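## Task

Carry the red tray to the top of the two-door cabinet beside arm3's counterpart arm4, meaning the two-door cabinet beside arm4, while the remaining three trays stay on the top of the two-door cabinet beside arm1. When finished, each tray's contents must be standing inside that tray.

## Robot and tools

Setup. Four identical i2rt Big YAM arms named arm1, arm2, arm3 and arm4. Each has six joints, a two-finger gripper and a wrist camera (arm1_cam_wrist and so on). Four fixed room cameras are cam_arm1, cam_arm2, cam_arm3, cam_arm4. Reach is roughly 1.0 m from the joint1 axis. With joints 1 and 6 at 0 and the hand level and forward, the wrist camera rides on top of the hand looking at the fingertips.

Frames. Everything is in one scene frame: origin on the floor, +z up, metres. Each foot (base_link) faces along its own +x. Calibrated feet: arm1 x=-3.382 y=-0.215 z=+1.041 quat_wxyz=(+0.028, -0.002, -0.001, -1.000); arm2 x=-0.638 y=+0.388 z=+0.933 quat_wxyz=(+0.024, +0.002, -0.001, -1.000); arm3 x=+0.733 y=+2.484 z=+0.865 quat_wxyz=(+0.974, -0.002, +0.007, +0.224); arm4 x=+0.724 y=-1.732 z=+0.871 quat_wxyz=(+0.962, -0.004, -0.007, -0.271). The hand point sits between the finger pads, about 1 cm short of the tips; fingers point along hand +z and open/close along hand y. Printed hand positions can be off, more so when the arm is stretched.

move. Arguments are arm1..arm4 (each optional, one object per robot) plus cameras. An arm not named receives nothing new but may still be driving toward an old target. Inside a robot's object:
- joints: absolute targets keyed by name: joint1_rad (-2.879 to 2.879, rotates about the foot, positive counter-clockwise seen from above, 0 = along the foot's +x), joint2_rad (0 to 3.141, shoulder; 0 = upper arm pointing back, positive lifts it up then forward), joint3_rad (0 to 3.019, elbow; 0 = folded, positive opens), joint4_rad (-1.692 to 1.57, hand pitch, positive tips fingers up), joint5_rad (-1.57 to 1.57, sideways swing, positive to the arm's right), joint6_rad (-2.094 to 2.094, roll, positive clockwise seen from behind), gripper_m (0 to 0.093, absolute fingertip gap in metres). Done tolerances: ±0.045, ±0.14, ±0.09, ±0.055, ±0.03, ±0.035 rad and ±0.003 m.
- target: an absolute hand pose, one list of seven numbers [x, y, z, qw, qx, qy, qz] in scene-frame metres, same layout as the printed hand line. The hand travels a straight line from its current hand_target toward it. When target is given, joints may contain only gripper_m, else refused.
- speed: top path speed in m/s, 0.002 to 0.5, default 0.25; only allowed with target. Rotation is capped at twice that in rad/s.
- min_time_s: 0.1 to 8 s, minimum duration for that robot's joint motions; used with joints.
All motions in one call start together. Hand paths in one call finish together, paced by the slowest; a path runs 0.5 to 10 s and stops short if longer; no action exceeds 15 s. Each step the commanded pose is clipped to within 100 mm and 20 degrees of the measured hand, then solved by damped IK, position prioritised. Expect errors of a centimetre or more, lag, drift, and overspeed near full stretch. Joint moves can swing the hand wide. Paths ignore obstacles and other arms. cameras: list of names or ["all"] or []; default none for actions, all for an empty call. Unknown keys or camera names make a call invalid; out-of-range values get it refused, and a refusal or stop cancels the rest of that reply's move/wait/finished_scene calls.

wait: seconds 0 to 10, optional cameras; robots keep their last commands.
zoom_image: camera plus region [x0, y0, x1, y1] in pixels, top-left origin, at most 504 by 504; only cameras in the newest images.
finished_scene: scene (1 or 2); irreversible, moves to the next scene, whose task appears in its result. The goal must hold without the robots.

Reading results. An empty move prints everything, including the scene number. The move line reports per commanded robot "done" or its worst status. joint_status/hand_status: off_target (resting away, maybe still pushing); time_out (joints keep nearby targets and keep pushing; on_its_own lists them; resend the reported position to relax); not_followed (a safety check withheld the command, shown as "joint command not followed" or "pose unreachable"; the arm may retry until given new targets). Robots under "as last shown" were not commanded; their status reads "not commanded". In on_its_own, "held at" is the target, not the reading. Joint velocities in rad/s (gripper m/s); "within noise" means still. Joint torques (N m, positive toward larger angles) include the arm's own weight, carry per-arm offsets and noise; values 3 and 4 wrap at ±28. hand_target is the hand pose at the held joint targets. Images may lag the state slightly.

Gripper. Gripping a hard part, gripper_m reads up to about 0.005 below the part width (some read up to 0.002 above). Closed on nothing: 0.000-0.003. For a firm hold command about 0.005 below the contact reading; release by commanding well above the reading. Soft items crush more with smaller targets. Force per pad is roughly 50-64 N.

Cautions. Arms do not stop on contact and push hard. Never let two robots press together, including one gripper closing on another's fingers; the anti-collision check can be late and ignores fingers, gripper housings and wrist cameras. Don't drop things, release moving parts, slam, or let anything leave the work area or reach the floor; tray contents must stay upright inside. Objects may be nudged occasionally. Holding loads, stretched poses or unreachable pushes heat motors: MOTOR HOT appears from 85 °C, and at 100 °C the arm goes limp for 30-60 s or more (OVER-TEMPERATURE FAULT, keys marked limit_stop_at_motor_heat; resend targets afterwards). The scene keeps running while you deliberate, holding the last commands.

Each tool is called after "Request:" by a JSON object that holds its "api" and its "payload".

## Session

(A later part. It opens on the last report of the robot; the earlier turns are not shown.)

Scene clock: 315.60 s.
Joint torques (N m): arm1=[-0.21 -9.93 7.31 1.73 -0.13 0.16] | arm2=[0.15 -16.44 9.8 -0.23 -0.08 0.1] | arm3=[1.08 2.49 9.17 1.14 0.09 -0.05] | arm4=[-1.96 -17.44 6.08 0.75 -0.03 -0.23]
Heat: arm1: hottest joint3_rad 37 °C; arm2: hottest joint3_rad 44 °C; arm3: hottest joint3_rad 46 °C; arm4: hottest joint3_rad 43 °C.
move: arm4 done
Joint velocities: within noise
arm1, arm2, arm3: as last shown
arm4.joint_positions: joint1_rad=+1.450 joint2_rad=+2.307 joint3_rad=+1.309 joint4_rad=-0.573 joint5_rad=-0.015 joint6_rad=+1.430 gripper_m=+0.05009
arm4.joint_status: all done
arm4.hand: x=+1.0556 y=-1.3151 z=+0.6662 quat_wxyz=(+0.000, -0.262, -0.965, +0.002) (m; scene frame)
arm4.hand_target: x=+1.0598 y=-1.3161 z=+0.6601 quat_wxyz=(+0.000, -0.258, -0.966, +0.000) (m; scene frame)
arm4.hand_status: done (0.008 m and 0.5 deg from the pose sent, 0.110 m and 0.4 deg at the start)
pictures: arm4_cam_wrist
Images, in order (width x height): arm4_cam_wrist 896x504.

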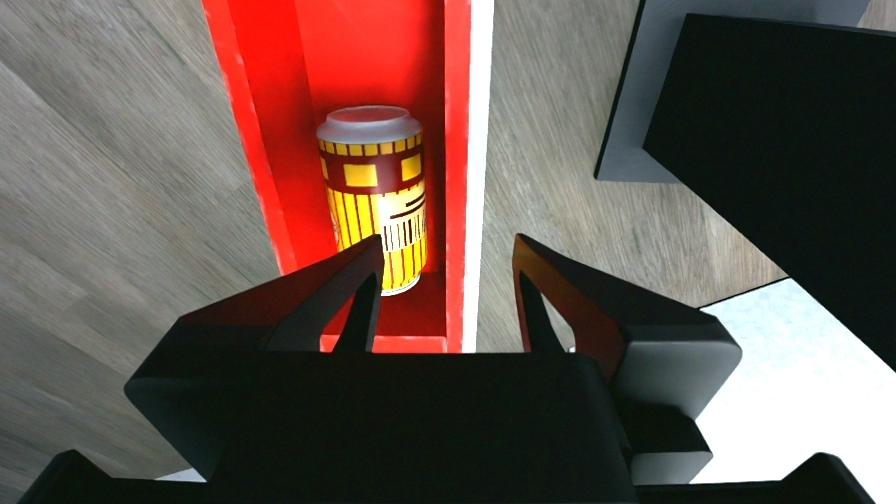

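Request:
{"api": "move", "payload": {"arm4": {"target": [1.058,-1.3195,0.625,0,0.258,0.966,0], "speed": 0.12, "joints": {"gripper_m": 0.03}}, "cameras": ["arm4_cam_wrist"]}}

Scene clock: 322.03 s.
Joint torques (N m): arm1=[-0.15 -9.88 7.27 1.69 -0.13 0.17] | arm2=[0.09 -16.38 9.78 -0.25 -0.07 0.11] | arm3=[1.2 2.49 9.16 1.21 0.09 -0.05] | arm4=[-1.9 -17.9 6.69 0.88 -0.02 -0.2]
Heat: arm1: hottest joint3_rad 37 °C; arm2: hottest joint3_rad 44 °C; arm3: hottest joint3_rad 46 °C; arm4: hottest joint3_rad 42 °C.
move: arm4 done
Joint velocities: within noise
arm1, arm2, arm3: as last shown
arm4.joint_positions: joint1_rad=+1.450 joint2_rad=+2.380 joint3_rad=+1.309 joint4_rad=-0.512 joint5_rad=-0.015 joint6_rad=+1.429 gripper_m=+0.03008
arm4.joint_status: all done
arm4.hand: x=+1.0494 y=-1.3239 z=+0.6290 quat_wxyz=(+0.003, -0.262, -0.965, +0.007) (m; scene frame)
arm4.hand_target: x=+1.0578 y=-1.3196 z=+0.6252 quat_wxyz=(+0.000, -0.258, -0.966, +0.000) (m; scene frame)
arm4.hand_status: done (0.010 m and 1.0 deg from the pose sent, 0.041 m and 0.5 deg at the start)
pictures: arm4_cam_wrist
Images, in order (width x height): arm4_cam_wrist 896x504.

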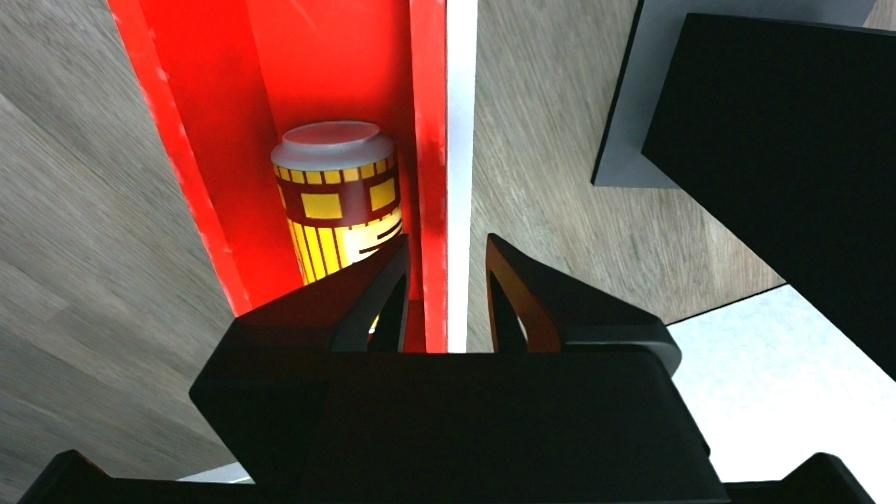

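Request:
{"api": "move", "payload": {"arm4": {"target": [1.0635,-1.310,0.63,0,0.258,0.966,0], "speed": 0.1}}}

Request:
{"api": "move", "payload": {"arm4": {"target": [1.0635,-1.310,0.597,0,0.258,0.966,0], "speed": 0.1}, "cameras": ["arm4_cam_wrist"]}}

Scene clock: 325.33 s.
Joint torques (N m): arm1=[-0.15 -10.05 7.21 1.66 -0.12 0.16] | arm2=[0.21 -16.44 9.78 -0.17 -0.07 0.12] | arm3=[1.08 2.55 9.11 1.14 0.09 -0.05] | arm4=[-1.03 -17.49 7.57 0.24 -0.08 -0.18]
Heat: arm1: hottest joint3_rad 37 °C; arm2: hottest joint3_rad 44 °C; arm3: hottest joint3_rad 46 °C; arm4: hottest joint3_rad 42 °C.
move: arm4 done
Joint velocities: within noise
arm1.joint_positions: joint1_rad=-0.609 joint2_rad=+1.204 joint3_rad=+1.504 joint4_rad=-1.313 joint5_rad=+0.002 joint6_rad=-0.011 gripper_m=+0.02988
arm1.joint_status: not commanded
arm1.hand: x=-3.7592 y=+0.0210 z=+1.4523 quat_wxyz=(+0.076, -0.926, +0.258, +0.265) (m; scene frame)
arm1.hand_target: x=-3.7627 y=+0.0179 z=+1.4538 quat_wxyz=(+0.074, -0.924, +0.258, +0.273) (m; scene frame)
arm1.hand_status: not commanded
arm2: as last shown
arm3.joint_positions: joint1_rad=-0.423 joint2_rad=+0.637 joint3_rad=+1.333 joint4_rad=-1.526 joint5_rad=+0.222 joint6_rad=+0.654 gripper_m=+0.09396
arm3.joint_status: not commanded
arm3.hand: x=+0.9557 y=+2.4547 z=+1.3375 quat_wxyz=(-0.369, -0.322, -0.872, -0.018) (m; scene frame)
arm3.hand_target: x=+0.9552 y=+2.4547 z=+1.3503 quat_wxyz=(-0.382, -0.321, -0.866, -0.024) (m; scene frame)
arm3.hand_status: not commanded
arm4.joint_positions: joint1_rad=+1.450 joint2_rad=+2.380 joint3_rad=+1.335 joint4_rad=-0.524 joint5_rad=-0.015 joint6_rad=+1.429 gripper_m=+0.03008
arm4.joint_status: not commanded
arm4.hand: x=+1.0566 y=-1.3146 z=+0.6338 quat_wxyz=(+0.000, -0.262, -0.965, +0.001) (m; scene frame)
arm4.hand_target: x=+1.0634 y=-1.3101 z=+0.6301 quat_wxyz=(+0.000, -0.258, -0.966, +0.000) (m; scene frame)
arm4.hand_status: done (0.009 m and 0.4 deg from the pose sent, 0.020 m and 1.0 deg at the start)
pictures: none

Scene clock: 326.63 s.
Joint torques (N m): arm1=[0.03 -9.99 7.28 1.68 -0.13 0.16] | arm2=[0.03 -16.32 9.85 -0.24 -0.06 0.11] | arm3=[0.97 2.37 9.11 1.21 0.09 -0.05] | arm4=[-1.9 -18.32 7.01 0.7 -0.06 -0.16]
Heat: arm1: hottest joint3_rad 37 °C; arm2: hottest joint3_rad 44 °C; arm3: hottest joint3_rad 46 °C; arm4: hottest joint3_rad 42 °C.
move: arm4 off_target
Joint velocities: within noise
arm1, arm2, arm3: as last shown
arm4.joint_positions: joint1_rad=+1.450 joint2_rad=+2.455 joint3_rad=+1.367 joint4_rad=-0.499 joint5_rad=-0.015 joint6_rad=+1.429 gripper_m=+0.03008
arm4.joint_status: not commanded
arm4.hand: x=+1.0547 y=-1.3178 z=+0.6014 quat_wxyz=(+0.003, -0.262, -0.965, +0.009) (m; scene frame)
arm4.hand_target: x=+1.0632 y=-1.3103 z=+0.5972 quat_wxyz=(+0.000, -0.258, -0.966, +0.000) (m; scene frame)
arm4.hand_status: off_target (0.013 m and 1.2 deg from the pose sent, 0.038 m and 0.4 deg at the start)
pictures: arm4_cam_wrist
Images, in order (width x height): arm4_cam_wrist 896x504.

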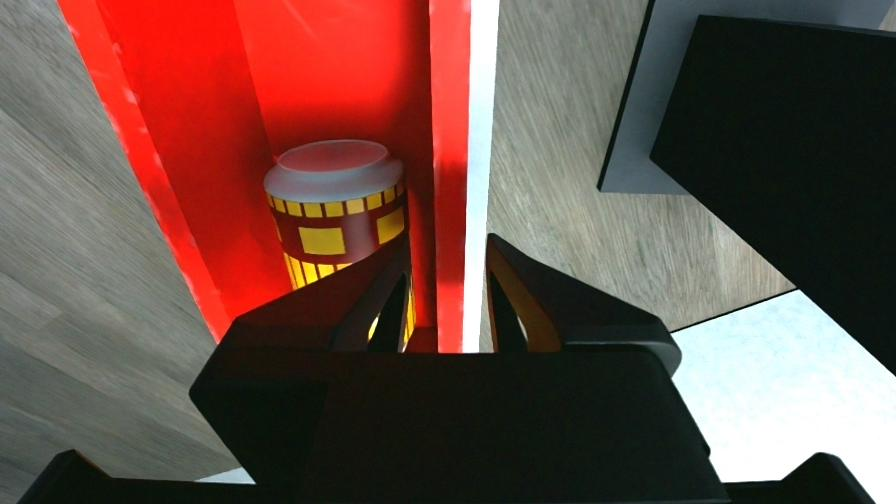

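Request:
{"api": "move", "payload": {"arm4": {"joints": {"gripper_m": 0.004}}}}

Request:
{"api": "move", "payload": {"arm4": {"target": [1.065,-1.305,0.72,0,0.258,0.966,0], "speed": 0.12}, "cameras": ["arm4_cam_wrist","cam_arm4"]}}

Request:
{"api": "zoom_image", "payload": {"camera": "cam_arm4", "region": [360, 160, 540, 370]}}

Scene clock: 332.87 s.
Joint torques (N m): arm1=[-0.21 -9.88 7.21 1.66 -0.12 0.17] | arm2=[0.32 -16.32 9.83 -0.2 -0.08 0.1] | arm3=[0.97 2.43 9.17 1.17 0.08 -0.06] | arm4=[-1.26 -18.49 7.02 0.69 -0.04 -0.19]
Heat: arm1: hottest joint3_rad 37 °C; arm2: hottest joint3_rad 44 °C; arm3: hottest joint3_rad 46 °C; arm4: hottest joint3_rad 41 °C.
move: arm4 done
Joint velocities: within noise
arm1, arm2, arm3: as last shown
arm4.joint_positions: joint1_rad=+1.450 joint2_rad=+2.455 joint3_rad=+1.367 joint4_rad=-0.499 joint5_rad=-0.015 joint6_rad=+1.429 gripper_m=+0.00418
arm4.joint_status: all done
arm4.hand: x=+1.0547 y=-1.3178 z=+0.6014 quat_wxyz=(+0.003, -0.262, -0.965, +0.009) (m; scene frame)
arm4.hand_target: x=+1.0632 y=-1.3103 z=+0.5972 quat_wxyz=(+0.000, -0.258, -0.966, +0.000) (m; scene frame)
arm4.hand_status: not commanded
pictures: none

Scene clock: 334.67 s.
Joint torques (N m): arm1=[-0.09 -9.88 7.27 1.62 -0.13 0.16] | arm2=[0.03 -16.5 9.83 -0.17 -0.09 0.12] | arm3=[1.08 2.32 9.1 1.24 0.07 -0.06] | arm4=[-1.03 -19.78 5.65 0.02 0.01 -0.15]
Heat: arm1: hottest joint3_rad 37 °C; arm2: hottest joint3_rad 44 °C; arm3: hottest joint3_rad 46 °C; arm4: hottest joint3_rad 41 °C.
move: arm4 done
Joint velocities: within noise
arm1, arm3: as last shown
arm2.joint_positions: joint1_rad=+0.895 joint2_rad=+2.005 joint3_rad=+1.334 joint4_rad=-0.916 joint5_rad=+0.007 joint6_rad=+1.470 gripper_m=+0.02995
arm2.joint_status: not commanded
arm2.hand: x=-0.9548 y=-0.0470 z=+0.8928 quat_wxyz=(+0.008, -0.966, +0.260, -0.001) (m; scene frame)
arm2.hand_target: x=-0.9630 y=-0.0548 z=+0.9002 quat_wxyz=(+0.000, -0.964, +0.266, +0.000) (m; scene frame)
arm2.hand_status: not commanded
arm4.joint_positions: joint1_rad=+1.450 joint2_rad=+2.219 joint3_rad=+1.340 joint4_rad=-0.679 joint5_rad=-0.015 joint6_rad=+1.429 gripper_m=+0.00409
arm4.joint_status: not commanded
arm4.hand: x=+1.0661 y=-1.3005 z=+0.7185 quat_wxyz=(-0.002, -0.261, -0.965, -0.004) (m; scene frame)
arm4.hand_target: x=+1.0650 y=-1.3048 z=+0.7201 quat_wxyz=(+0.000, -0.258, -0.966, +0.000) (m; scene frame)
arm4.hand_status: done (0.005 m and 0.7 deg from the pose sent, 0.120 m and 1.2 deg at the start)
pictures: arm4_cam_wrist, cam_arm4
Images, in order (width x height): arm4_cam_wrist 896x504, cam_arm4 896x504.

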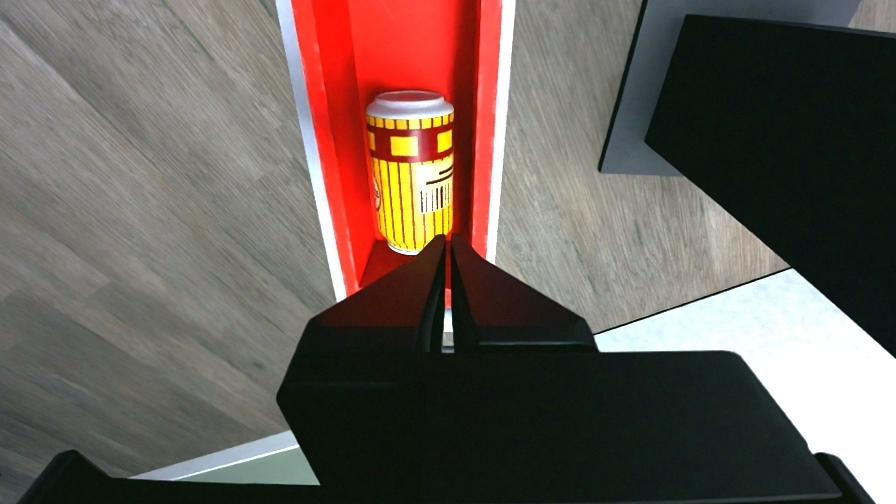

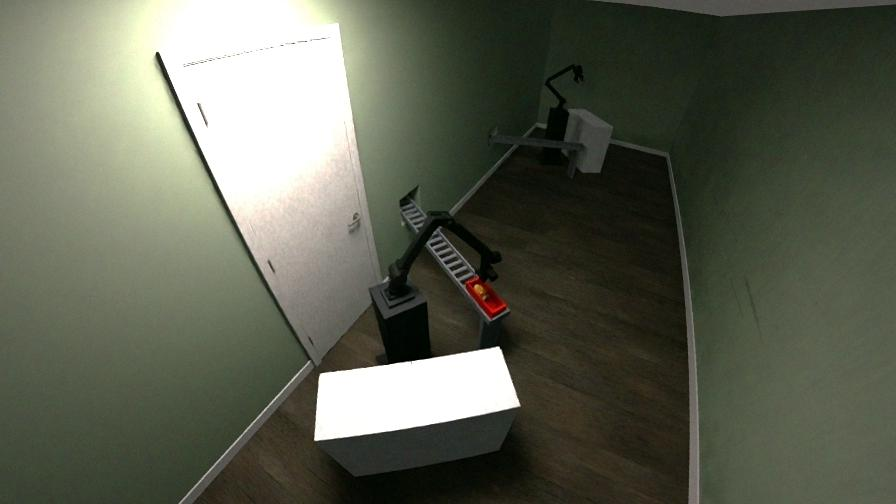

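Scaled by 2.400 from the camera's 896x504 image, which has a finer 1280x720 frame.

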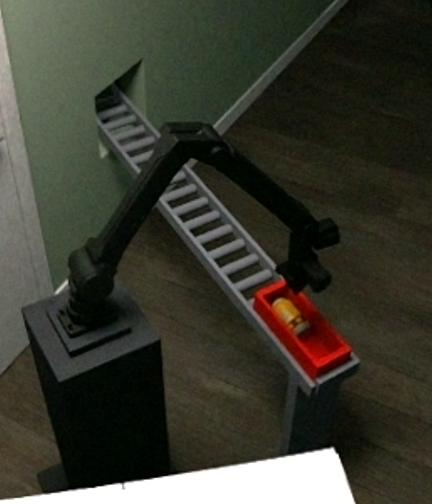

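Request:
{"api": "move", "payload": {"arm4": {"target": [1.0632,-1.311,0.6,0,0.258,0.966,0], "speed": 0.15, "joints": {"gripper_m": 0.03}}}}

Request:
{"api": "move", "payload": {"arm4": {"target": [1.0635,-1.309,0.542,0,0.258,0.966,0], "speed": 0.08}, "cameras": ["arm4_cam_wrist"]}}

Scene clock: 340.73 s.
Joint torques (N m): arm1=[-0.09 -10.11 7.27 1.69 -0.12 0.16] | arm2=[0.26 -16.32 9.76 -0.2 -0.05 0.11] | arm3=[1.2 2.37 9.06 1.18 0.07 -0.05] | arm4=[-2.08 -19.37 6.9 0.73 -0.05 -0.21]
Heat: arm1: hottest joint3_rad 37 °C; arm2: hottest joint3_rad 45 °C; arm3: hottest joint3_rad 46 °C; arm4: hottest joint3_rad 40 °C.
move: arm4 off_target
Joint velocities: within noise
arm1, arm2, arm3: as last shown
arm4.joint_positions: joint1_rad=+1.450 joint2_rad=+2.452 joint3_rad=+1.362 joint4_rad=-0.500 joint5_rad=-0.015 joint6_rad=+1.429 gripper_m=+0.02991
arm4.joint_status: all done
arm4.hand: x=+1.0534 y=-1.3194 z=+0.6019 quat_wxyz=(+0.004, -0.262, -0.965, +0.010) (m; scene frame)
arm4.hand_target: x=+1.0630 y=-1.3111 z=+0.6004 quat_wxyz=(+0.000, -0.258, -0.966, +0.000) (m; scene frame)
arm4.hand_status: off_target (0.013 m and 1.3 deg from the pose sent, 0.119 m and 0.7 deg at the start)
pictures: none

Scene clock: 342.27 s.
Joint torques (N m): arm1=[-0.03 -9.99 7.25 1.65 -0.12 0.16] | arm2=[0.21 -16.38 9.83 -0.17 -0.08 0.11] | arm3=[1.14 2.43 9.14 1.22 0.09 -0.05] | arm4=[-1.32 -18.14 6.42 0.96 -0.01 -0.2]
Heat: arm1: hottest joint3_rad 37 °C; arm2: hottest joint3_rad 45 °C; arm3: hottest joint3_rad 46 °C; arm4: hottest joint3_rad 40 °C.
move: arm4 off_target
Joint velocities: within noise
arm1, arm2, arm3: as last shown
arm4.joint_positions: joint1_rad=+1.450 joint2_rad=+2.582 joint3_rad=+1.440 joint4_rad=-0.442 joint5_rad=-0.015 joint6_rad=+1.429 gripper_m=+0.02991
arm4.joint_status: not commanded
arm4.hand: x=+1.0575 y=-1.3157 z=+0.5483 quat_wxyz=(+0.003, -0.262, -0.965, +0.007) (m; scene frame)
arm4.hand_target: x=+1.0633 y=-1.3091 z=+0.5422 quat_wxyz=(+0.000, -0.258, -0.966, +0.000) (m; scene frame)
arm4.hand_status: off_target (0.011 m and 1.0 deg from the pose sent, 0.062 m and 1.4 deg at the start)
pictures: arm4_cam_wrist
Images, in order (width x height): arm4_cam_wrist 896x504.

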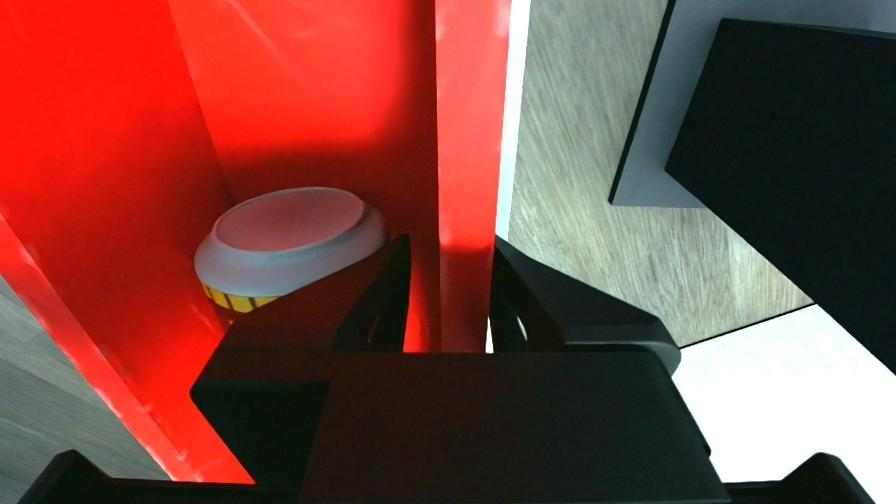

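Request:
{"api": "move", "payload": {"arm4": {"joints": {"gripper_m": 0.004}}}}

Request:
{"api": "move", "payload": {"arm4": {"target": [1.062,-1.315,0.62,0,0.258,0.966,0], "speed": 0.1}, "cameras": ["arm4_cam_wrist","cam_arm4"]}}

Request:
{"api": "zoom_image", "payload": {"camera": "cam_arm4", "region": [400, 200, 540, 370]}}

Scene clock: 345.27 s.
Joint torques (N m): arm1=[-0.32 -9.99 7.23 1.65 -0.12 0.16] | arm2=[0.32 -16.44 9.78 -0.25 -0.08 0.11] | arm3=[1.14 2.43 9.11 1.17 0.08 -0.07] | arm4=[-1.08 -18.37 6.34 1.05 -0.02 -0.12]
Heat: arm1: hottest joint3_rad 37 °C; arm2: hottest joint3_rad 45 °C; arm3: hottest joint3_rad 46 °C; arm4: hottest joint3_rad 39 °C.
move: arm4 off_target
Joint velocities: within noise
arm1, arm2, arm3: as last shown
arm4.joint_positions: joint1_rad=+1.450 joint2_rad=+2.583 joint3_rad=+1.440 joint4_rad=-0.451 joint5_rad=-0.015 joint6_rad=+1.428 gripper_m=+0.01232
arm4.joint_status: gripper_m off_target (ended at +0.01235, target +0.00400)
arm4.hand: x=+1.0557 y=-1.3180 z=+0.5476 quat_wxyz=(+0.005, -0.261, -0.965, +0.012) (m; scene frame)
arm4.hand_target: x=+1.0633 y=-1.3091 z=+0.5423 quat_wxyz=(+0.000, -0.258, -0.966, +0.000) (m; scene frame)
arm4.hand_status: not commanded
pictures: none

Scene clock: 346.63 s.
Joint torques (N m): arm1=[-0.21 -9.93 7.34 1.63 -0.14 0.16] | arm2=[0.32 -16.32 9.85 -0.23 -0.08 0.12] | arm3=[1.08 2.55 9.11 1.2 0.08 -0.05] | arm4=[-1.67 -24.23 4.81 0.25 -0.14 -0.2]
Heat: arm1: hottest joint3_rad 37 °C; arm2: hottest joint3_rad 45 °C; arm3: hottest joint3_rad 46 °C; arm4: hottest joint3_rad 39 °C.
move: arm4 off_target
Joint velocities: within noise
arm1, arm2, arm3: as last shown
arm4.joint_positions: joint1_rad=+1.450 joint2_rad=+2.476 joint3_rad=+1.347 joint4_rad=-0.505 joint5_rad=-0.011 joint6_rad=+1.427 gripper_m=+0.01232
arm4.joint_status: not commanded
arm4.hand: x=+1.0420 y=-1.3353 z=+0.5876 quat_wxyz=(+0.011, -0.261, -0.965, +0.031) (m; scene frame)
arm4.hand_target: x=+1.0615 y=-1.3156 z=+0.6193 quat_wxyz=(+0.000, -0.258, -0.966, +0.000) (m; scene frame)
arm4.hand_status: off_target (0.043 m and 3.8 deg from the pose sent, 0.073 m and 1.6 deg at the start)
pictures: arm4_cam_wrist, cam_arm4
Images, in order (width x height): arm4_cam_wrist 896x504, cam_arm4 896x504.

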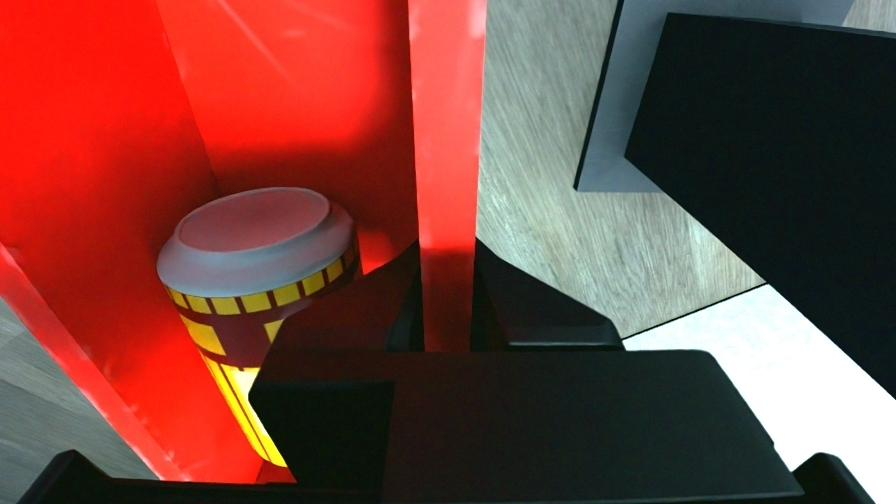

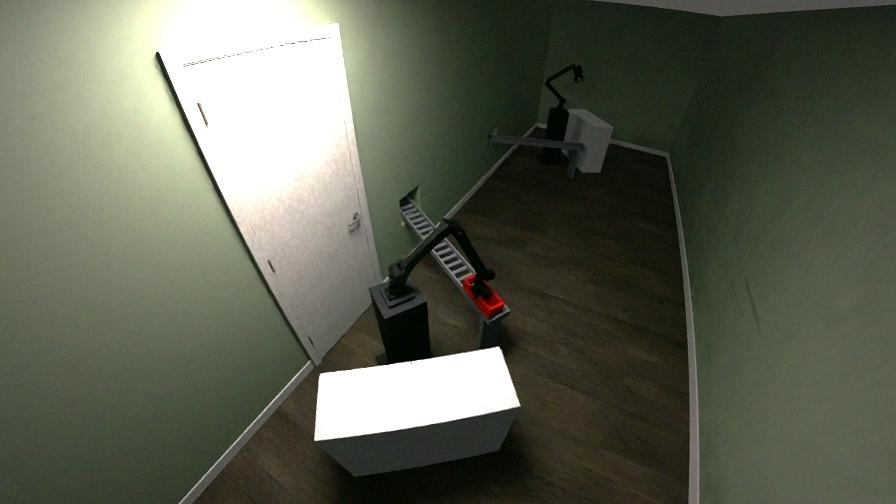

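Scaled by 2.965 from the camera's 896x504 image, which has a finer 1280x720 frame.

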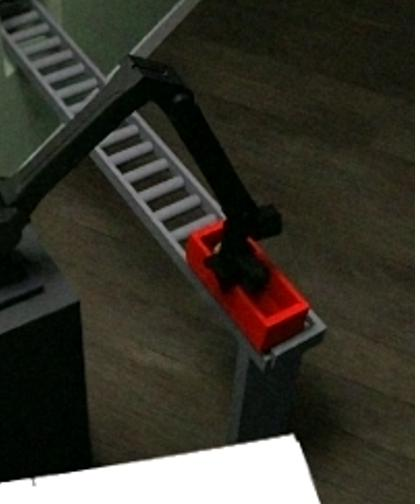

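Request:
{"api": "move", "payload": {"arm4": {"target": [1.062,-1.313,0.78,0.01,0.258,0.966,0.03], "speed": 0.15}, "cameras": ["arm4_cam_wrist","cam_arm4"]}}

Request:
{"api": "zoom_image", "payload": {"camera": "cam_arm4", "region": [400, 200, 540, 370]}}

Scene clock: 350.97 s.
Joint torques (N m): arm1=[-0.09 -9.93 7.3 1.65 -0.13 0.15] | arm2=[0.26 -16.5 9.81 -0.18 -0.07 0.13] | arm3=[1.03 2.49 9.13 1.21 0.08 -0.05] | arm4=[-2.26 -22.01 7.19 0.43 -0.27 -0.22]
Heat: arm1: hottest joint3_rad 37 °C; arm2: hottest joint3_rad 45 °C; arm3: hottest joint3_rad 46 °C; arm4: hottest joint3_rad 39 °C.
move: arm4 off_target
Joint velocities: within noise
arm1.joint_positions: joint1_rad=-0.609 joint2_rad=+1.204 joint3_rad=+1.504 joint4_rad=-1.313 joint5_rad=+0.002 joint6_rad=-0.011 gripper_m=+0.02988
arm1.joint_status: not commanded
arm1.hand: x=-3.7592 y=+0.0210 z=+1.4523 quat_wxyz=(+0.076, -0.926, +0.258, +0.265) (m; scene frame)
arm1.hand_target: x=-3.7627 y=+0.0179 z=+1.4538 quat_wxyz=(+0.074, -0.924, +0.258, +0.273) (m; scene frame)
arm1.hand_status: not commanded
arm2: as last shown
arm3.joint_positions: joint1_rad=-0.423 joint2_rad=+0.637 joint3_rad=+1.333 joint4_rad=-1.526 joint5_rad=+0.222 joint6_rad=+0.654 gripper_m=+0.09396
arm3.joint_status: not commanded
arm3.hand: x=+0.9557 y=+2.4547 z=+1.3375 quat_wxyz=(-0.369, -0.322, -0.872, -0.018) (m; scene frame)
arm3.hand_target: x=+0.9552 y=+2.4547 z=+1.3503 quat_wxyz=(-0.382, -0.321, -0.866, -0.024) (m; scene frame)
arm3.hand_status: not commanded
arm4.joint_positions: joint1_rad=+1.449 joint2_rad=+2.105 joint3_rad=+1.234 joint4_rad=-0.696 joint5_rad=-0.013 joint6_rad=+1.425 gripper_m=+0.01232
arm4.joint_status: not commanded
arm4.hand: x=+1.0467 y=-1.3250 z=+0.7510 quat_wxyz=(-0.001, -0.260, -0.966, +0.000) (m; scene frame)
arm4.hand_target: x=+1.0616 y=-1.3135 z=+0.7796 quat_wxyz=(-0.010, -0.258, -0.966, -0.030) (m; scene frame)
arm4.hand_status: off_target (0.035 m and 3.6 deg from the pose sent, 0.195 m and 7.4 deg at the start)
pictures: arm4_cam_wrist, cam_arm4
Images, in order (width x height): arm4_cam_wrist 896x504, cam_arm4 896x504.

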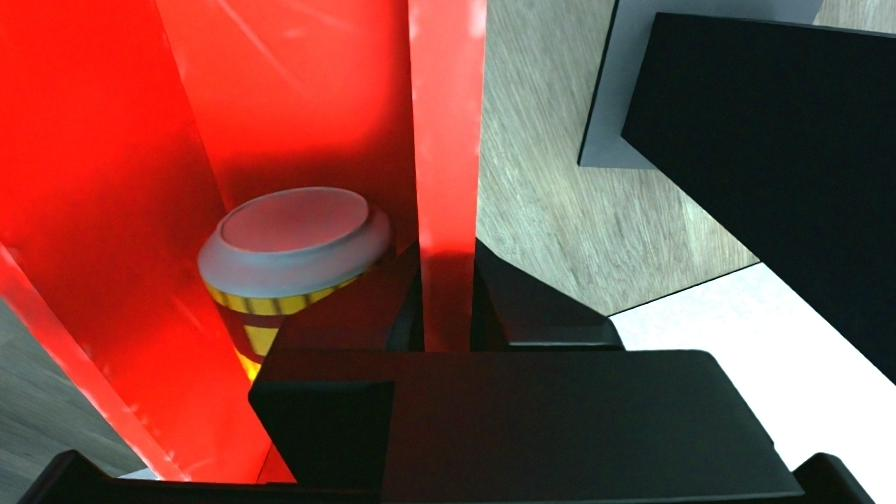

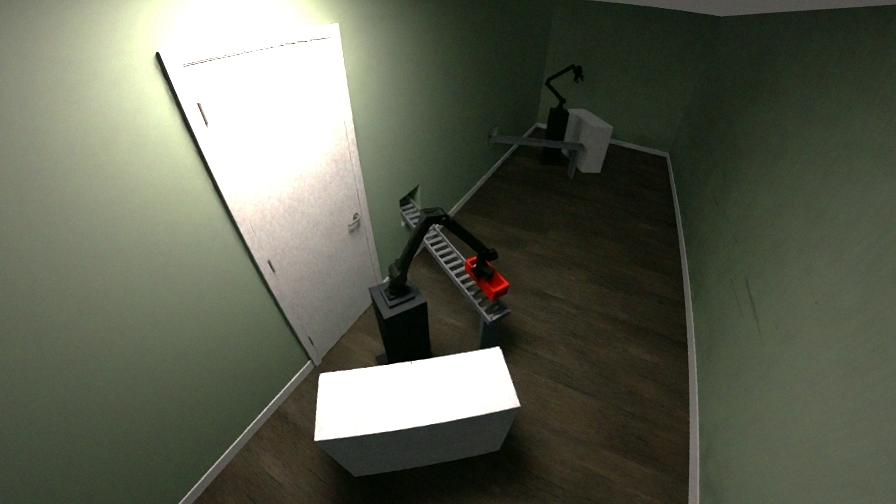

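Scaled by 2.965 from the camera's 896x504 image, which has a finer 1280x720 frame.

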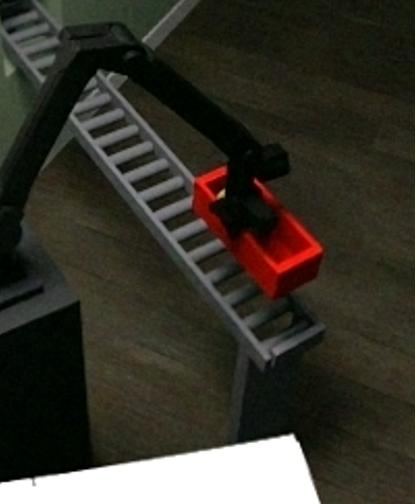

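Request:
{"api": "move", "payload": {"arm4": {"target": [1.062,-1.32,1.10,0.01,0.258,0.966,0.03], "speed": 0.2}, "cameras": ["arm4_cam_wrist"]}}

Scene clock: 357.07 s.
Joint torques (N m): arm1=[-0.21 -10.11 7.32 1.63 -0.12 0.16] | arm2=[0.38 -16.15 9.8 -0.23 -0.08 0.11] | arm3=[1.2 2.37 9.14 1.17 0.09 -0.06] | arm4=[-2.84 -18.02 16.88 0.2 -0.28 -0.22]
Heat: arm1: hottest joint3_rad 37 °C; arm2: hottest joint3_rad 45 °C; arm3: hottest joint3_rad 46 °C; arm4: hottest joint3_rad 39 °C.
move: arm4 off_target
Joint velocities: within noise
arm1, arm2, arm3: as last shown
arm4.joint_positions: joint1_rad=+1.431 joint2_rad=+1.713 joint3_rad=+1.534 joint4_rad=-1.446 joint5_rad=-0.014 joint6_rad=+1.409 gripper_m=+0.01232
arm4.joint_status: not commanded
arm4.hand: x=+1.0414 y=-1.3388 z=+1.0495 quat_wxyz=(+0.011, -0.261, -0.965, +0.027) (m; scene frame)
arm4.hand_target: x=+1.0591 y=-1.3234 z=+1.1004 quat_wxyz=(-0.011, -0.258, -0.966, -0.030) (m; scene frame)
arm4.hand_status: off_target (0.058 m and 6.9 deg from the pose sent, 0.349 m and 3.6 deg at the start; pose on its path clipped on 23 of 77 steps)
pictures: arm4_cam_wrist
Images, in order (width x height): arm4_cam_wrist 896x504.

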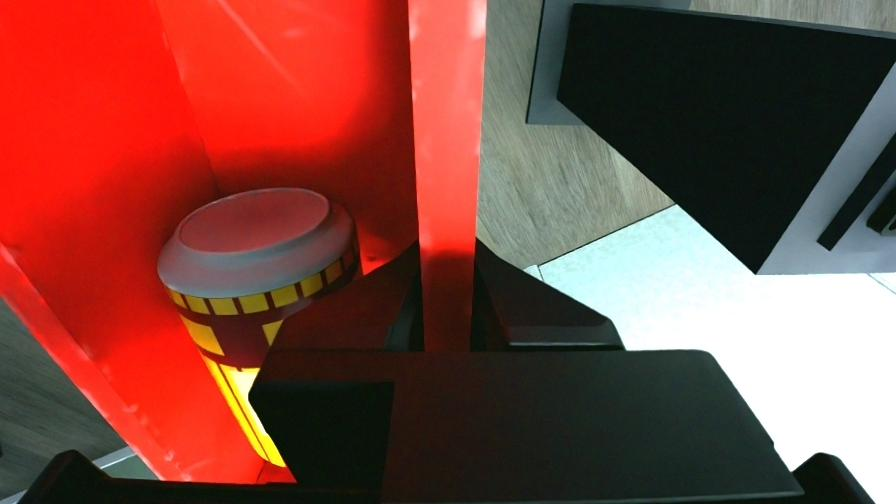

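Request:
{"api": "move", "payload": {"arm4": {"joints": {"joint1_rad": -0.42, "joint6_rad": 1.56}, "min_time_s": 4.5}, "cameras": ["arm4_cam_wrist","cam_arm4"]}}

Request:
{"api": "zoom_image", "payload": {"camera": "cam_arm4", "region": [280, 180, 540, 480]}}

Scene clock: 371.97 s.
Joint torques (N m): arm1=[-0.44 -10.05 7.35 1.68 -0.13 0.16] | arm2=[0.26 -16.5 9.84 -0.2 -0.09 0.12] | arm3=[0.85 2.43 9.11 1.21 0.09 -0.06] | arm4=[-0.85 -17.96 16.92 0.27 -0.26 0.06]
Heat: arm1: hottest joint3_rad 37 °C; arm2: hottest joint3_rad 45 °C; arm3: hottest joint3_rad 46 °C; arm4: hottest joint3_rad 50 °C.
move: arm4 done
Joint velocities: within noise
arm1, arm2, arm3: as last shown
arm4.joint_positions: joint1_rad=-0.427 joint2_rad=+1.713 joint3_rad=+1.534 joint4_rad=-1.447 joint5_rad=-0.014 joint6_rad=+1.549 gripper_m=+0.01232
arm4.joint_status: all done
arm4.hand: x=+1.0061 y=-2.1467 z=+1.0588 quat_wxyz=(+0.021, -0.953, -0.303, -0.002) (m; scene frame)
arm4.hand_target: x=+1.0223 y=-2.1625 z=+1.1100 quat_wxyz=(-0.036, -0.953, -0.301, -0.023) (m; scene frame)
arm4.hand_status: not commanded
pictures: arm4_cam_wrist, cam_arm4
Images, in order (width x height): arm4_cam_wrist 896x504, cam_arm4 896x504.

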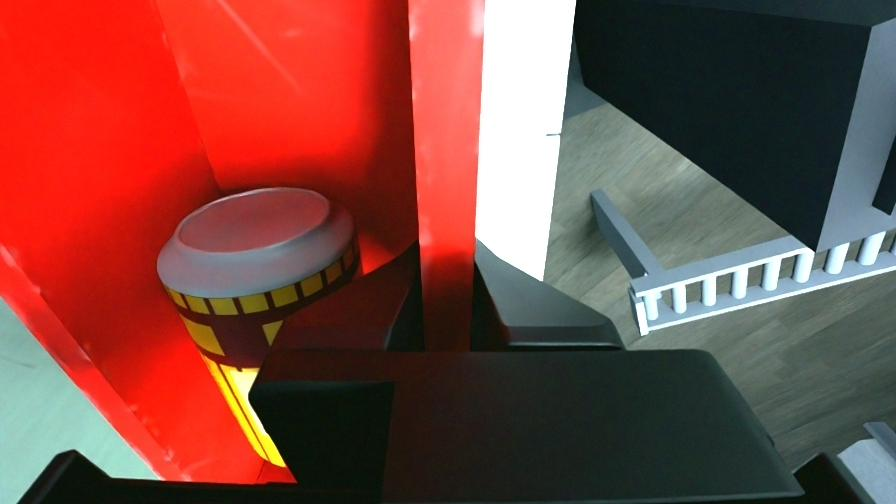

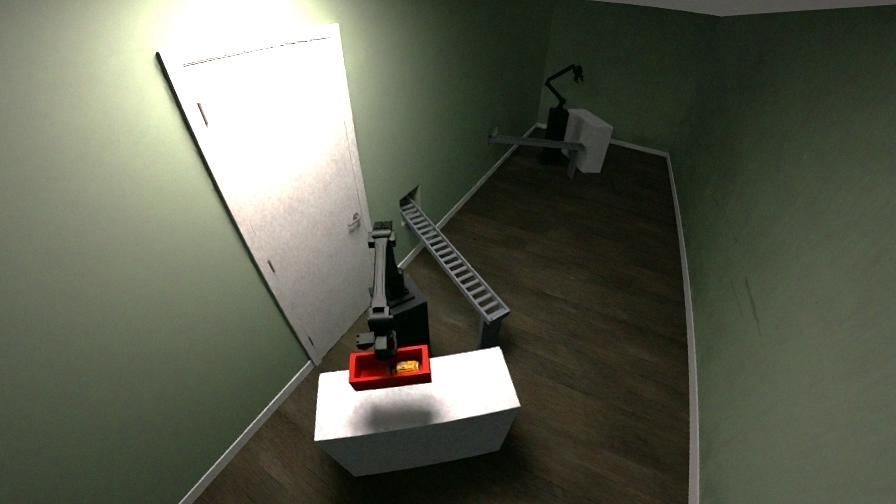

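Scaled by 1.680 from the camera's 896x504 image, which has a finer 1280x720 frame.

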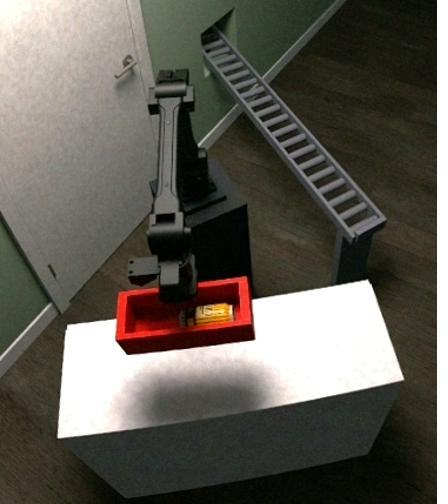

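Request:
{"api": "move", "payload": {"arm4": {"target": [1.02,-2.165,0.93,0.045,0.953,0.301,0.02], "speed": 0.15}}}

Request:
{"api": "move", "payload": {"arm4": {"target": [1.02,-2.165,0.88,0.045,0.953,0.301,0.02], "speed": 0.1}, "cameras": ["cam_arm4"]}}

Request:
{"api": "zoom_image", "payload": {"camera": "cam_arm4", "region": [300, 200, 540, 480]}}

Scene clock: 376.77 s.
Joint torques (N m): arm1=[-0.21 -9.88 7.28 1.68 -0.12 0.15] | arm2=[0.15 -16.56 9.84 -0.2 -0.07 0.11] | arm3=[1.08 2.2 9.14 1.24 0.09 -0.05] | arm4=[-0.44 -18.55 9.91 1.28 -0.12 0.02]
Heat: arm1: hottest joint3_rad 37 °C; arm2: hottest joint3_rad 45 °C; arm3: hottest joint3_rad 46 °C; arm4: hottest joint3_rad 52 °C.
move: arm4 off_target
Joint velocities: within noise
arm1, arm3: as last shown
arm2.joint_positions: joint1_rad=+0.895 joint2_rad=+2.005 joint3_rad=+1.334 joint4_rad=-0.916 joint5_rad=+0.007 joint6_rad=+1.470 gripper_m=+0.02995
arm2.joint_status: not commanded
arm2.hand: x=-0.9548 y=-0.0470 z=+0.8928 quat_wxyz=(+0.008, -0.966, +0.260, -0.001) (m; scene frame)
arm2.hand_target: x=-0.9630 y=-0.0548 z=+0.9002 quat_wxyz=(+0.000, -0.964, +0.266, +0.000) (m; scene frame)
arm2.hand_status: not commanded
arm4.joint_positions: joint1_rad=-0.427 joint2_rad=+1.825 joint3_rad=+1.262 joint4_rad=-0.998 joint5_rad=-0.007 joint6_rad=+1.549 gripper_m=+0.01232
arm4.joint_status: not commanded
arm4.hand: x=+1.0086 y=-2.1520 z=+0.9072 quat_wxyz=(-0.011, -0.953, -0.303, -0.008) (m; scene frame)
arm4.hand_target: x=+1.0196 y=-2.1643 z=+0.9304 quat_wxyz=(-0.045, -0.952, -0.301, -0.020) (m; scene frame)
arm4.hand_status: off_target (0.029 m and 4.1 deg from the pose sent, 0.131 m and 7.9 deg at the start)
pictures: none

Scene clock: 378.07 s.
Joint torques (N m): arm1=[-0.21 -10.05 7.34 1.69 -0.11 0.16] | arm2=[0.15 -16.26 9.81 -0.14 -0.07 0.1] | arm3=[1.03 2.61 9.09 1.14 0.08 -0.04] | arm4=[-0.62 -18.61 9.39 1.24 -0.13 -0.02]
Heat: arm1: hottest joint3_rad 37 °C; arm2: hottest joint3_rad 45 °C; arm3: hottest joint3_rad 46 °C; arm4: hottest joint3_rad 51 °C.
move: arm4 off_target
Joint velocities: within noise
arm1, arm2, arm3: as last shown
arm4.joint_positions: joint1_rad=-0.427 joint2_rad=+1.895 joint3_rad=+1.212 joint4_rad=-0.877 joint5_rad=-0.007 joint6_rad=+1.549 gripper_m=+0.01232
arm4.joint_status: not commanded
arm4.hand: x=+1.0076 y=-2.1503 z=+0.8579 quat_wxyz=(-0.011, -0.953, -0.303, -0.008) (m; scene frame)
arm4.hand_target: x=+1.0197 y=-2.1644 z=+0.8805 quat_wxyz=(-0.045, -0.952, -0.301, -0.020) (m; scene frame)
arm4.hand_status: off_target (0.029 m and 4.1 deg from the pose sent, 0.032 m and 4.1 deg at the start)
pictures: cam_arm4
Images, in order (width x height): cam_arm4 896x504.

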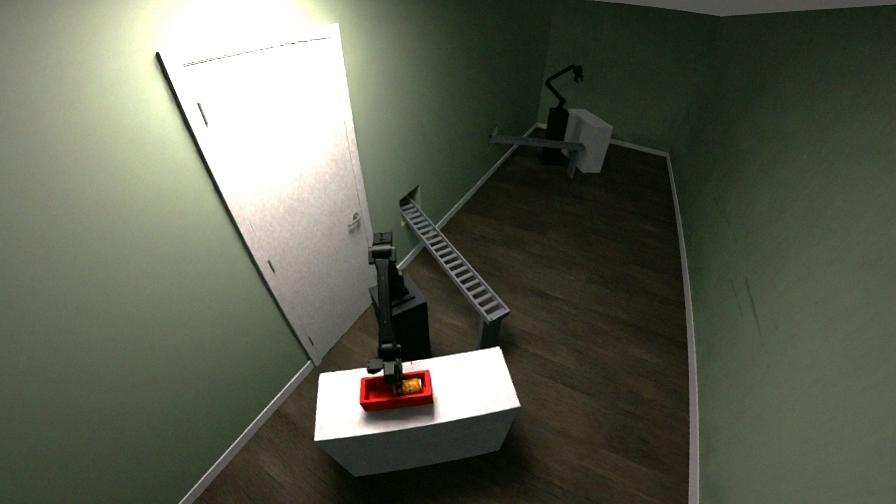

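Scaled by 1.800 from the camera's 896x504 image, which has a finer 1280x720 frame.

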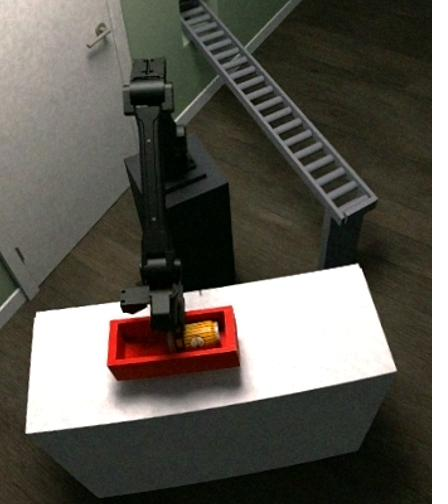

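Level, low. Continue.

Request:
{"api": "move", "payload": {"arm4": {"target": [1.02,-2.165,0.85,0.045,0.953,0.301,0.02], "speed": 0.08}}}

Request:
{"api": "move", "payload": {"arm4": {"target": [1.02,-2.165,0.82,0.045,0.953,0.301,0.02], "speed": 0.08}, "cameras": ["cam_arm4"]}}

Request:
{"api": "zoom_image", "payload": {"camera": "cam_arm4", "region": [300, 330, 480, 480]}}

Scene clock: 382.07 s.
Joint torques (N m): arm1=[-0.15 -9.88 7.32 1.66 -0.13 0.16] | arm2=[0.21 -16.32 9.76 -0.16 -0.08 0.11] | arm3=[1.14 2.49 9.17 1.22 0.1 -0.06] | arm4=[-0.79 -18.78 8.83 1.16 -0.11 -0.02]
Heat: arm1: hottest joint3_rad 37 °C; arm2: hottest joint3_rad 45 °C; arm3: hottest joint3_rad 46 °C; arm4: hottest joint3_rad 50 °C.
move: arm4 off_target
Joint velocities: within noise
arm1, arm2, arm3: as last shown
arm4.joint_positions: joint1_rad=-0.427 joint2_rad=+1.939 joint3_rad=+1.191 joint4_rad=-0.807 joint5_rad=-0.007 joint6_rad=+1.549 gripper_m=+0.01232
arm4.joint_status: not commanded
arm4.hand: x=+1.0078 y=-2.1505 z=+0.8307 quat_wxyz=(-0.014, -0.953, -0.303, -0.009) (m; scene frame)
arm4.hand_target: x=+1.0197 y=-2.1644 z=+0.8504 quat_wxyz=(-0.045, -0.952, -0.301, -0.020) (m; scene frame)
arm4.hand_status: off_target (0.027 m and 3.8 deg from the pose sent, 0.021 m and 4.1 deg at the start)
pictures: none

Scene clock: 383.10 s.
Joint torques (N m): arm1=[-0.15 -9.99 7.28 1.66 -0.11 0.17] | arm2=[0.38 -16.38 9.81 -0.25 -0.07 0.12] | arm3=[0.91 2.37 9.14 1.25 0.1 -0.06] | arm4=[-0.38 -17.79 7.8 1.4 -0.27 -0.02]
Heat: arm1: hottest joint3_rad 37 °C; arm2: hottest joint3_rad 45 °C; arm3: hottest joint3_rad 46 °C; arm4: hottest joint3_rad 49 °C.
move: arm4 off_target
Joint velocities: within noise
arm1, arm2, arm3: as last shown
arm4.joint_positions: joint1_rad=-0.427 joint2_rad=+1.977 joint3_rad=+1.183 joint4_rad=-0.740 joint5_rad=-0.004 joint6_rad=+1.549 gripper_m=+0.01232
arm4.joint_status: not commanded
arm4.hand: x=+1.0106 y=-2.1557 z=+0.8105 quat_wxyz=(-0.025, -0.953, -0.303, -0.010) (m; scene frame)
arm4.hand_target: x=+1.0199 y=-2.1647 z=+0.8202 quat_wxyz=(-0.045, -0.952, -0.301, -0.020) (m; scene frame)
arm4.hand_status: off_target (0.016 m and 2.6 deg from the pose sent, 0.022 m and 3.8 deg at the start)
pictures: cam_arm4
Images, in order (width x height): cam_arm4 896x504.

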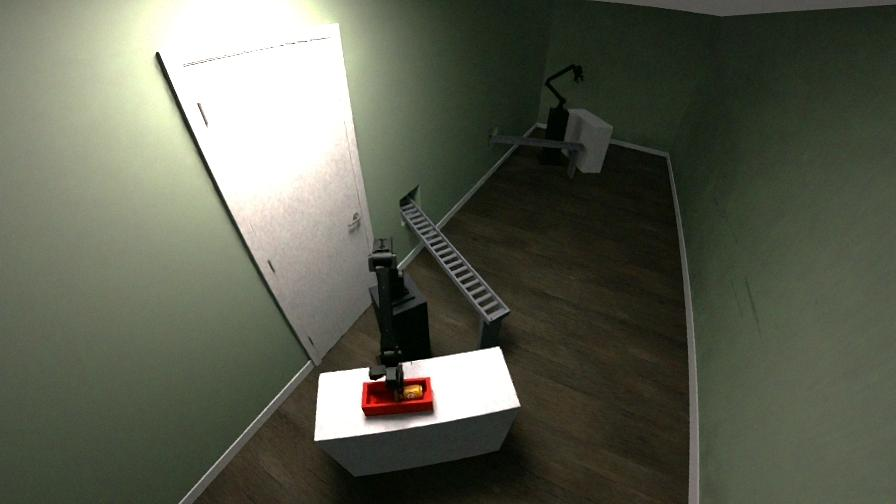

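Scaled by 2.800 from the camera's 896x504 image, which has a finer 1280x720 frame.

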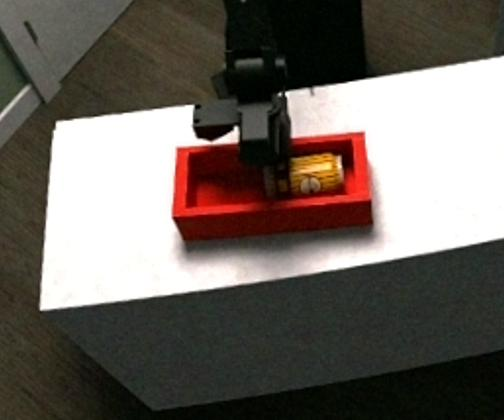

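Contact starting.

Request:
{"api": "move", "payload": {"arm4": {"target": [1.018,-2.163,0.795,0.045,0.953,0.301,0.02], "speed": 0.06}}}

Request:
{"api": "move", "payload": {"arm4": {"target": [1.015,-2.16,0.785,0.03,0.953,0.301,0.01], "speed": 0.06}, "cameras": ["arm4_cam_wrist"]}}

Request:
{"api": "move", "payload": {"arm4": {"joints": {"gripper_m": 0.03}}, "cameras": ["cam_arm4","arm4_cam_wrist"]}}

Request:
{"api": "zoom_image", "payload": {"camera": "cam_arm4", "region": [300, 330, 480, 480]}}

Scene clock: 390.47 s.
Joint torques (N m): arm1=[-0.03 -9.93 7.28 1.69 -0.11 0.16] | arm2=[0.15 -16.56 9.81 -0.23 -0.06 0.11] | arm3=[1.2 2.49 9.2 1.22 0.09 -0.07] | arm4=[-1.08 -14.92 6.93 1.96 -0.2 -0.06]
Heat: arm1: hottest joint3_rad 37 °C; arm2: hottest joint3_rad 45 °C; arm3: hottest joint3_rad 46 °C; arm4: hottest joint3_rad 47 °C.
move: arm4 off_target
Joint velocities: within noise
arm1, arm2, arm3: as last shown
arm4.joint_positions: joint1_rad=-0.427 joint2_rad=+1.977 joint3_rad=+1.177 joint4_rad=-0.693 joint5_rad=-0.004 joint6_rad=+1.549 gripper_m=+0.01232
arm4.joint_status: not commanded
arm4.hand: x=+1.0153 y=-2.1626 z=+0.8096 quat_wxyz=(-0.044, -0.952, -0.303, -0.016) (m; scene frame)
arm4.hand_target: x=+1.0177 y=-2.1625 z=+0.7953 quat_wxyz=(-0.045, -0.952, -0.301, -0.020) (m; scene frame)
arm4.hand_status: off_target (0.015 m and 0.5 deg from the pose sent, 0.019 m and 2.6 deg at the start)
pictures: none

Scene clock: 391.43 s.
Joint torques (N m): arm1=[-0.21 -10.17 7.3 1.59 -0.12 0.16] | arm2=[0.44 -16.5 9.8 -0.23 -0.09 0.12] | arm3=[0.85 2.49 9.11 1.16 0.1 -0.06] | arm4=[-0.26 -12.22 7.56 1.36 0.02 -0.03]
Heat: arm1: hottest joint3_rad 37 °C; arm2: hottest joint3_rad 45 °C; arm3: hottest joint3_rad 46 °C; arm4: hottest joint3_rad 46 °C.
move: arm4 off_target
Joint velocities: within noise
arm1.joint_positions: joint1_rad=-0.609 joint2_rad=+1.204 joint3_rad=+1.504 joint4_rad=-1.313 joint5_rad=+0.002 joint6_rad=-0.011 gripper_m=+0.02988
arm1.joint_status: not commanded
arm1.hand: x=-3.7592 y=+0.0210 z=+1.4523 quat_wxyz=(+0.076, -0.926, +0.258, +0.265) (m; scene frame)
arm1.hand_target: x=-3.7627 y=+0.0179 z=+1.4538 quat_wxyz=(+0.074, -0.924, +0.258, +0.273) (m; scene frame)
arm1.hand_status: not commanded
arm2: as last shown
arm3.joint_positions: joint1_rad=-0.423 joint2_rad=+0.637 joint3_rad=+1.333 joint4_rad=-1.526 joint5_rad=+0.222 joint6_rad=+0.654 gripper_m=+0.09396
arm3.joint_status: not commanded
arm3.hand: x=+0.9557 y=+2.4547 z=+1.3375 quat_wxyz=(-0.369, -0.322, -0.872, -0.018) (m; scene frame)
arm3.hand_target: x=+0.9552 y=+2.4547 z=+1.3503 quat_wxyz=(-0.382, -0.321, -0.866, -0.024) (m; scene frame)
arm3.hand_status: not commanded
arm4.joint_positions: joint1_rad=-0.427 joint2_rad=+1.977 joint3_rad=+1.177 joint4_rad=-0.693 joint5_rad=-0.001 joint6_rad=+1.549 gripper_m=+0.01232
arm4.joint_status: not commanded
arm4.hand: x=+1.0148 y=-2.1628 z=+0.8094 quat_wxyz=(-0.044, -0.952, -0.303, -0.015) (m; scene frame)
arm4.hand_target: x=+1.0144 y=-2.1590 z=+0.7858 quat_wxyz=(-0.030, -0.953, -0.301, -0.010) (m; scene frame)
arm4.hand_status: off_target (0.025 m and 1.7 deg from the pose sent, 0.025 m and 1.8 deg at the start)
pictures: arm4_cam_wrist
Images, in order (width x height): arm4_cam_wrist 896x504.

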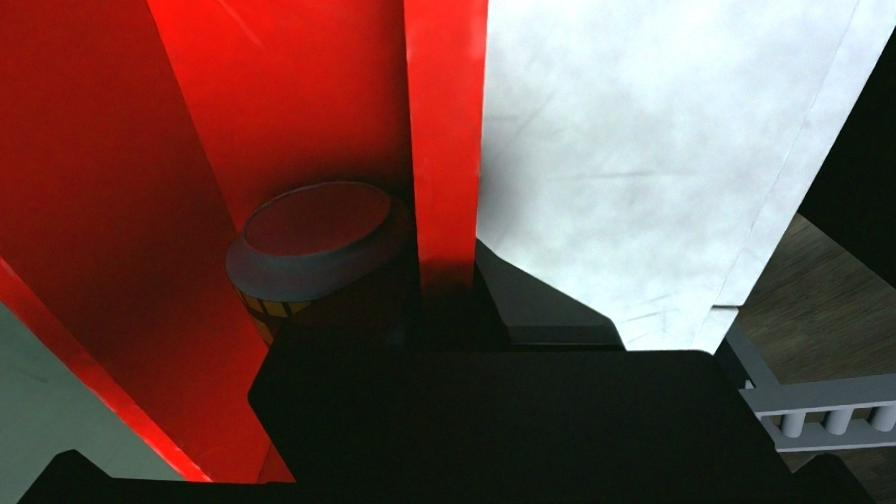

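Scene clock: 392.13 s.
Joint torques (N m): arm1=[-0.03 -9.99 7.3 1.65 -0.12 0.14] | arm2=[0.38 -16.26 9.77 -0.23 -0.09 0.11] | arm3=[1.03 2.49 9.13 1.16 0.08 -0.07] | arm4=[-0.73 -16.09 7.34 0.98 0.01 0.01]
Heat: arm1: hottest joint3_rad 37 °C; arm2: hottest joint3_rad 45 °C; arm3: hottest joint3_rad 46 °C; arm4: hottest joint3_rad 46 °C.
move: arm4 done
Joint velocities: within noise
arm1, arm2, arm3: as last shown
arm4.joint_positions: joint1_rad=-0.427 joint2_rad=+2.016 joint3_rad=+1.177 joint4_rad=-0.685 joint5_rad=+0.000 joint6_rad=+1.549 gripper_m=+0.02992
arm4.joint_status: all done
arm4.hand: x=+1.0115 y=-2.1580 z=+0.7904 quat_wxyz=(-0.030, -0.952, -0.303, -0.010) (m; scene frame)
arm4.hand_target: x=+1.0143 y=-2.1590 z=+0.7858 quat_wxyz=(-0.030, -0.953, -0.301, -0.010) (m; scene frame)
arm4.hand_status: not commanded
pictures: arm4_cam_wrist, cam_arm4
Images, in order (width x height): arm4_cam_wrist 896x504, cam_arm4 896x504.

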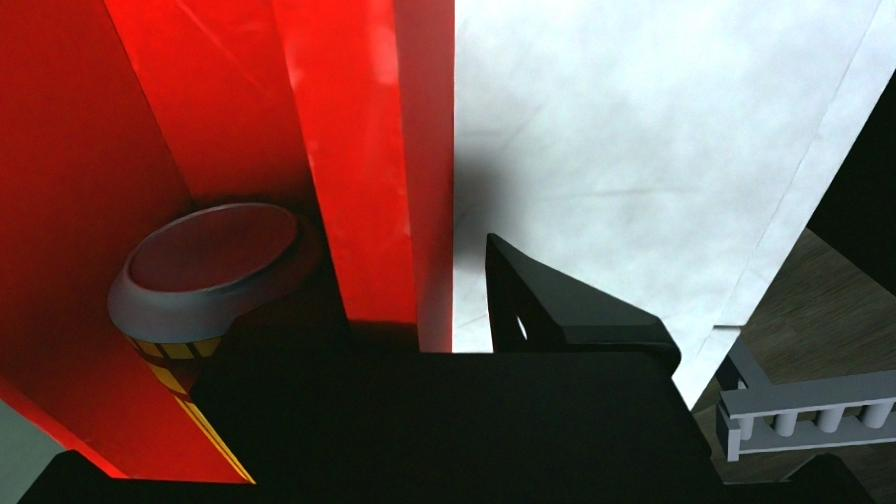

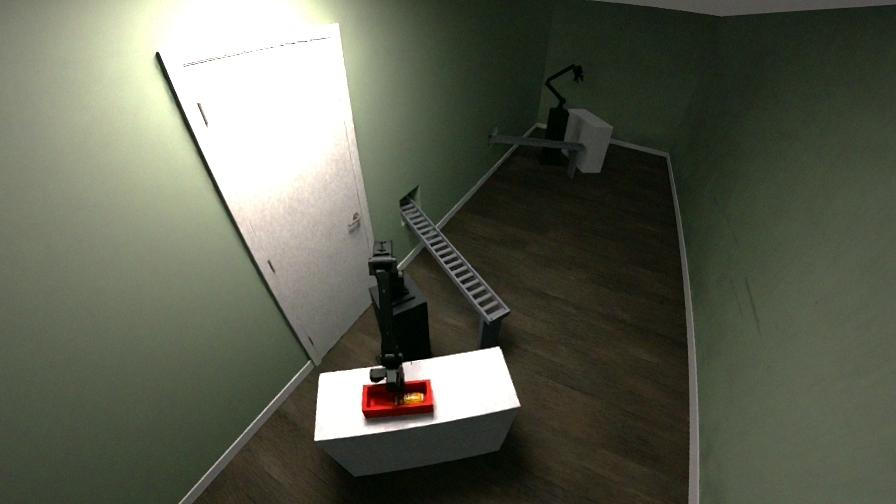

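Scaled by 2.800 from the camera's 896x504 image, which has a finer 1280x720 frame.

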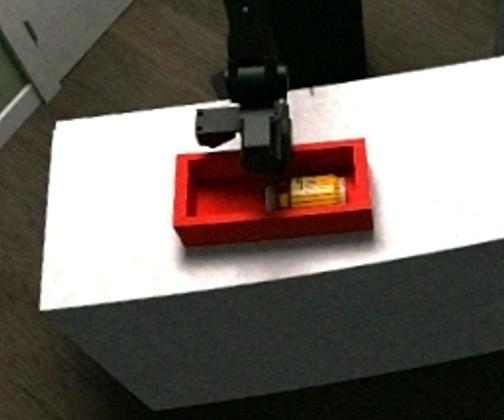

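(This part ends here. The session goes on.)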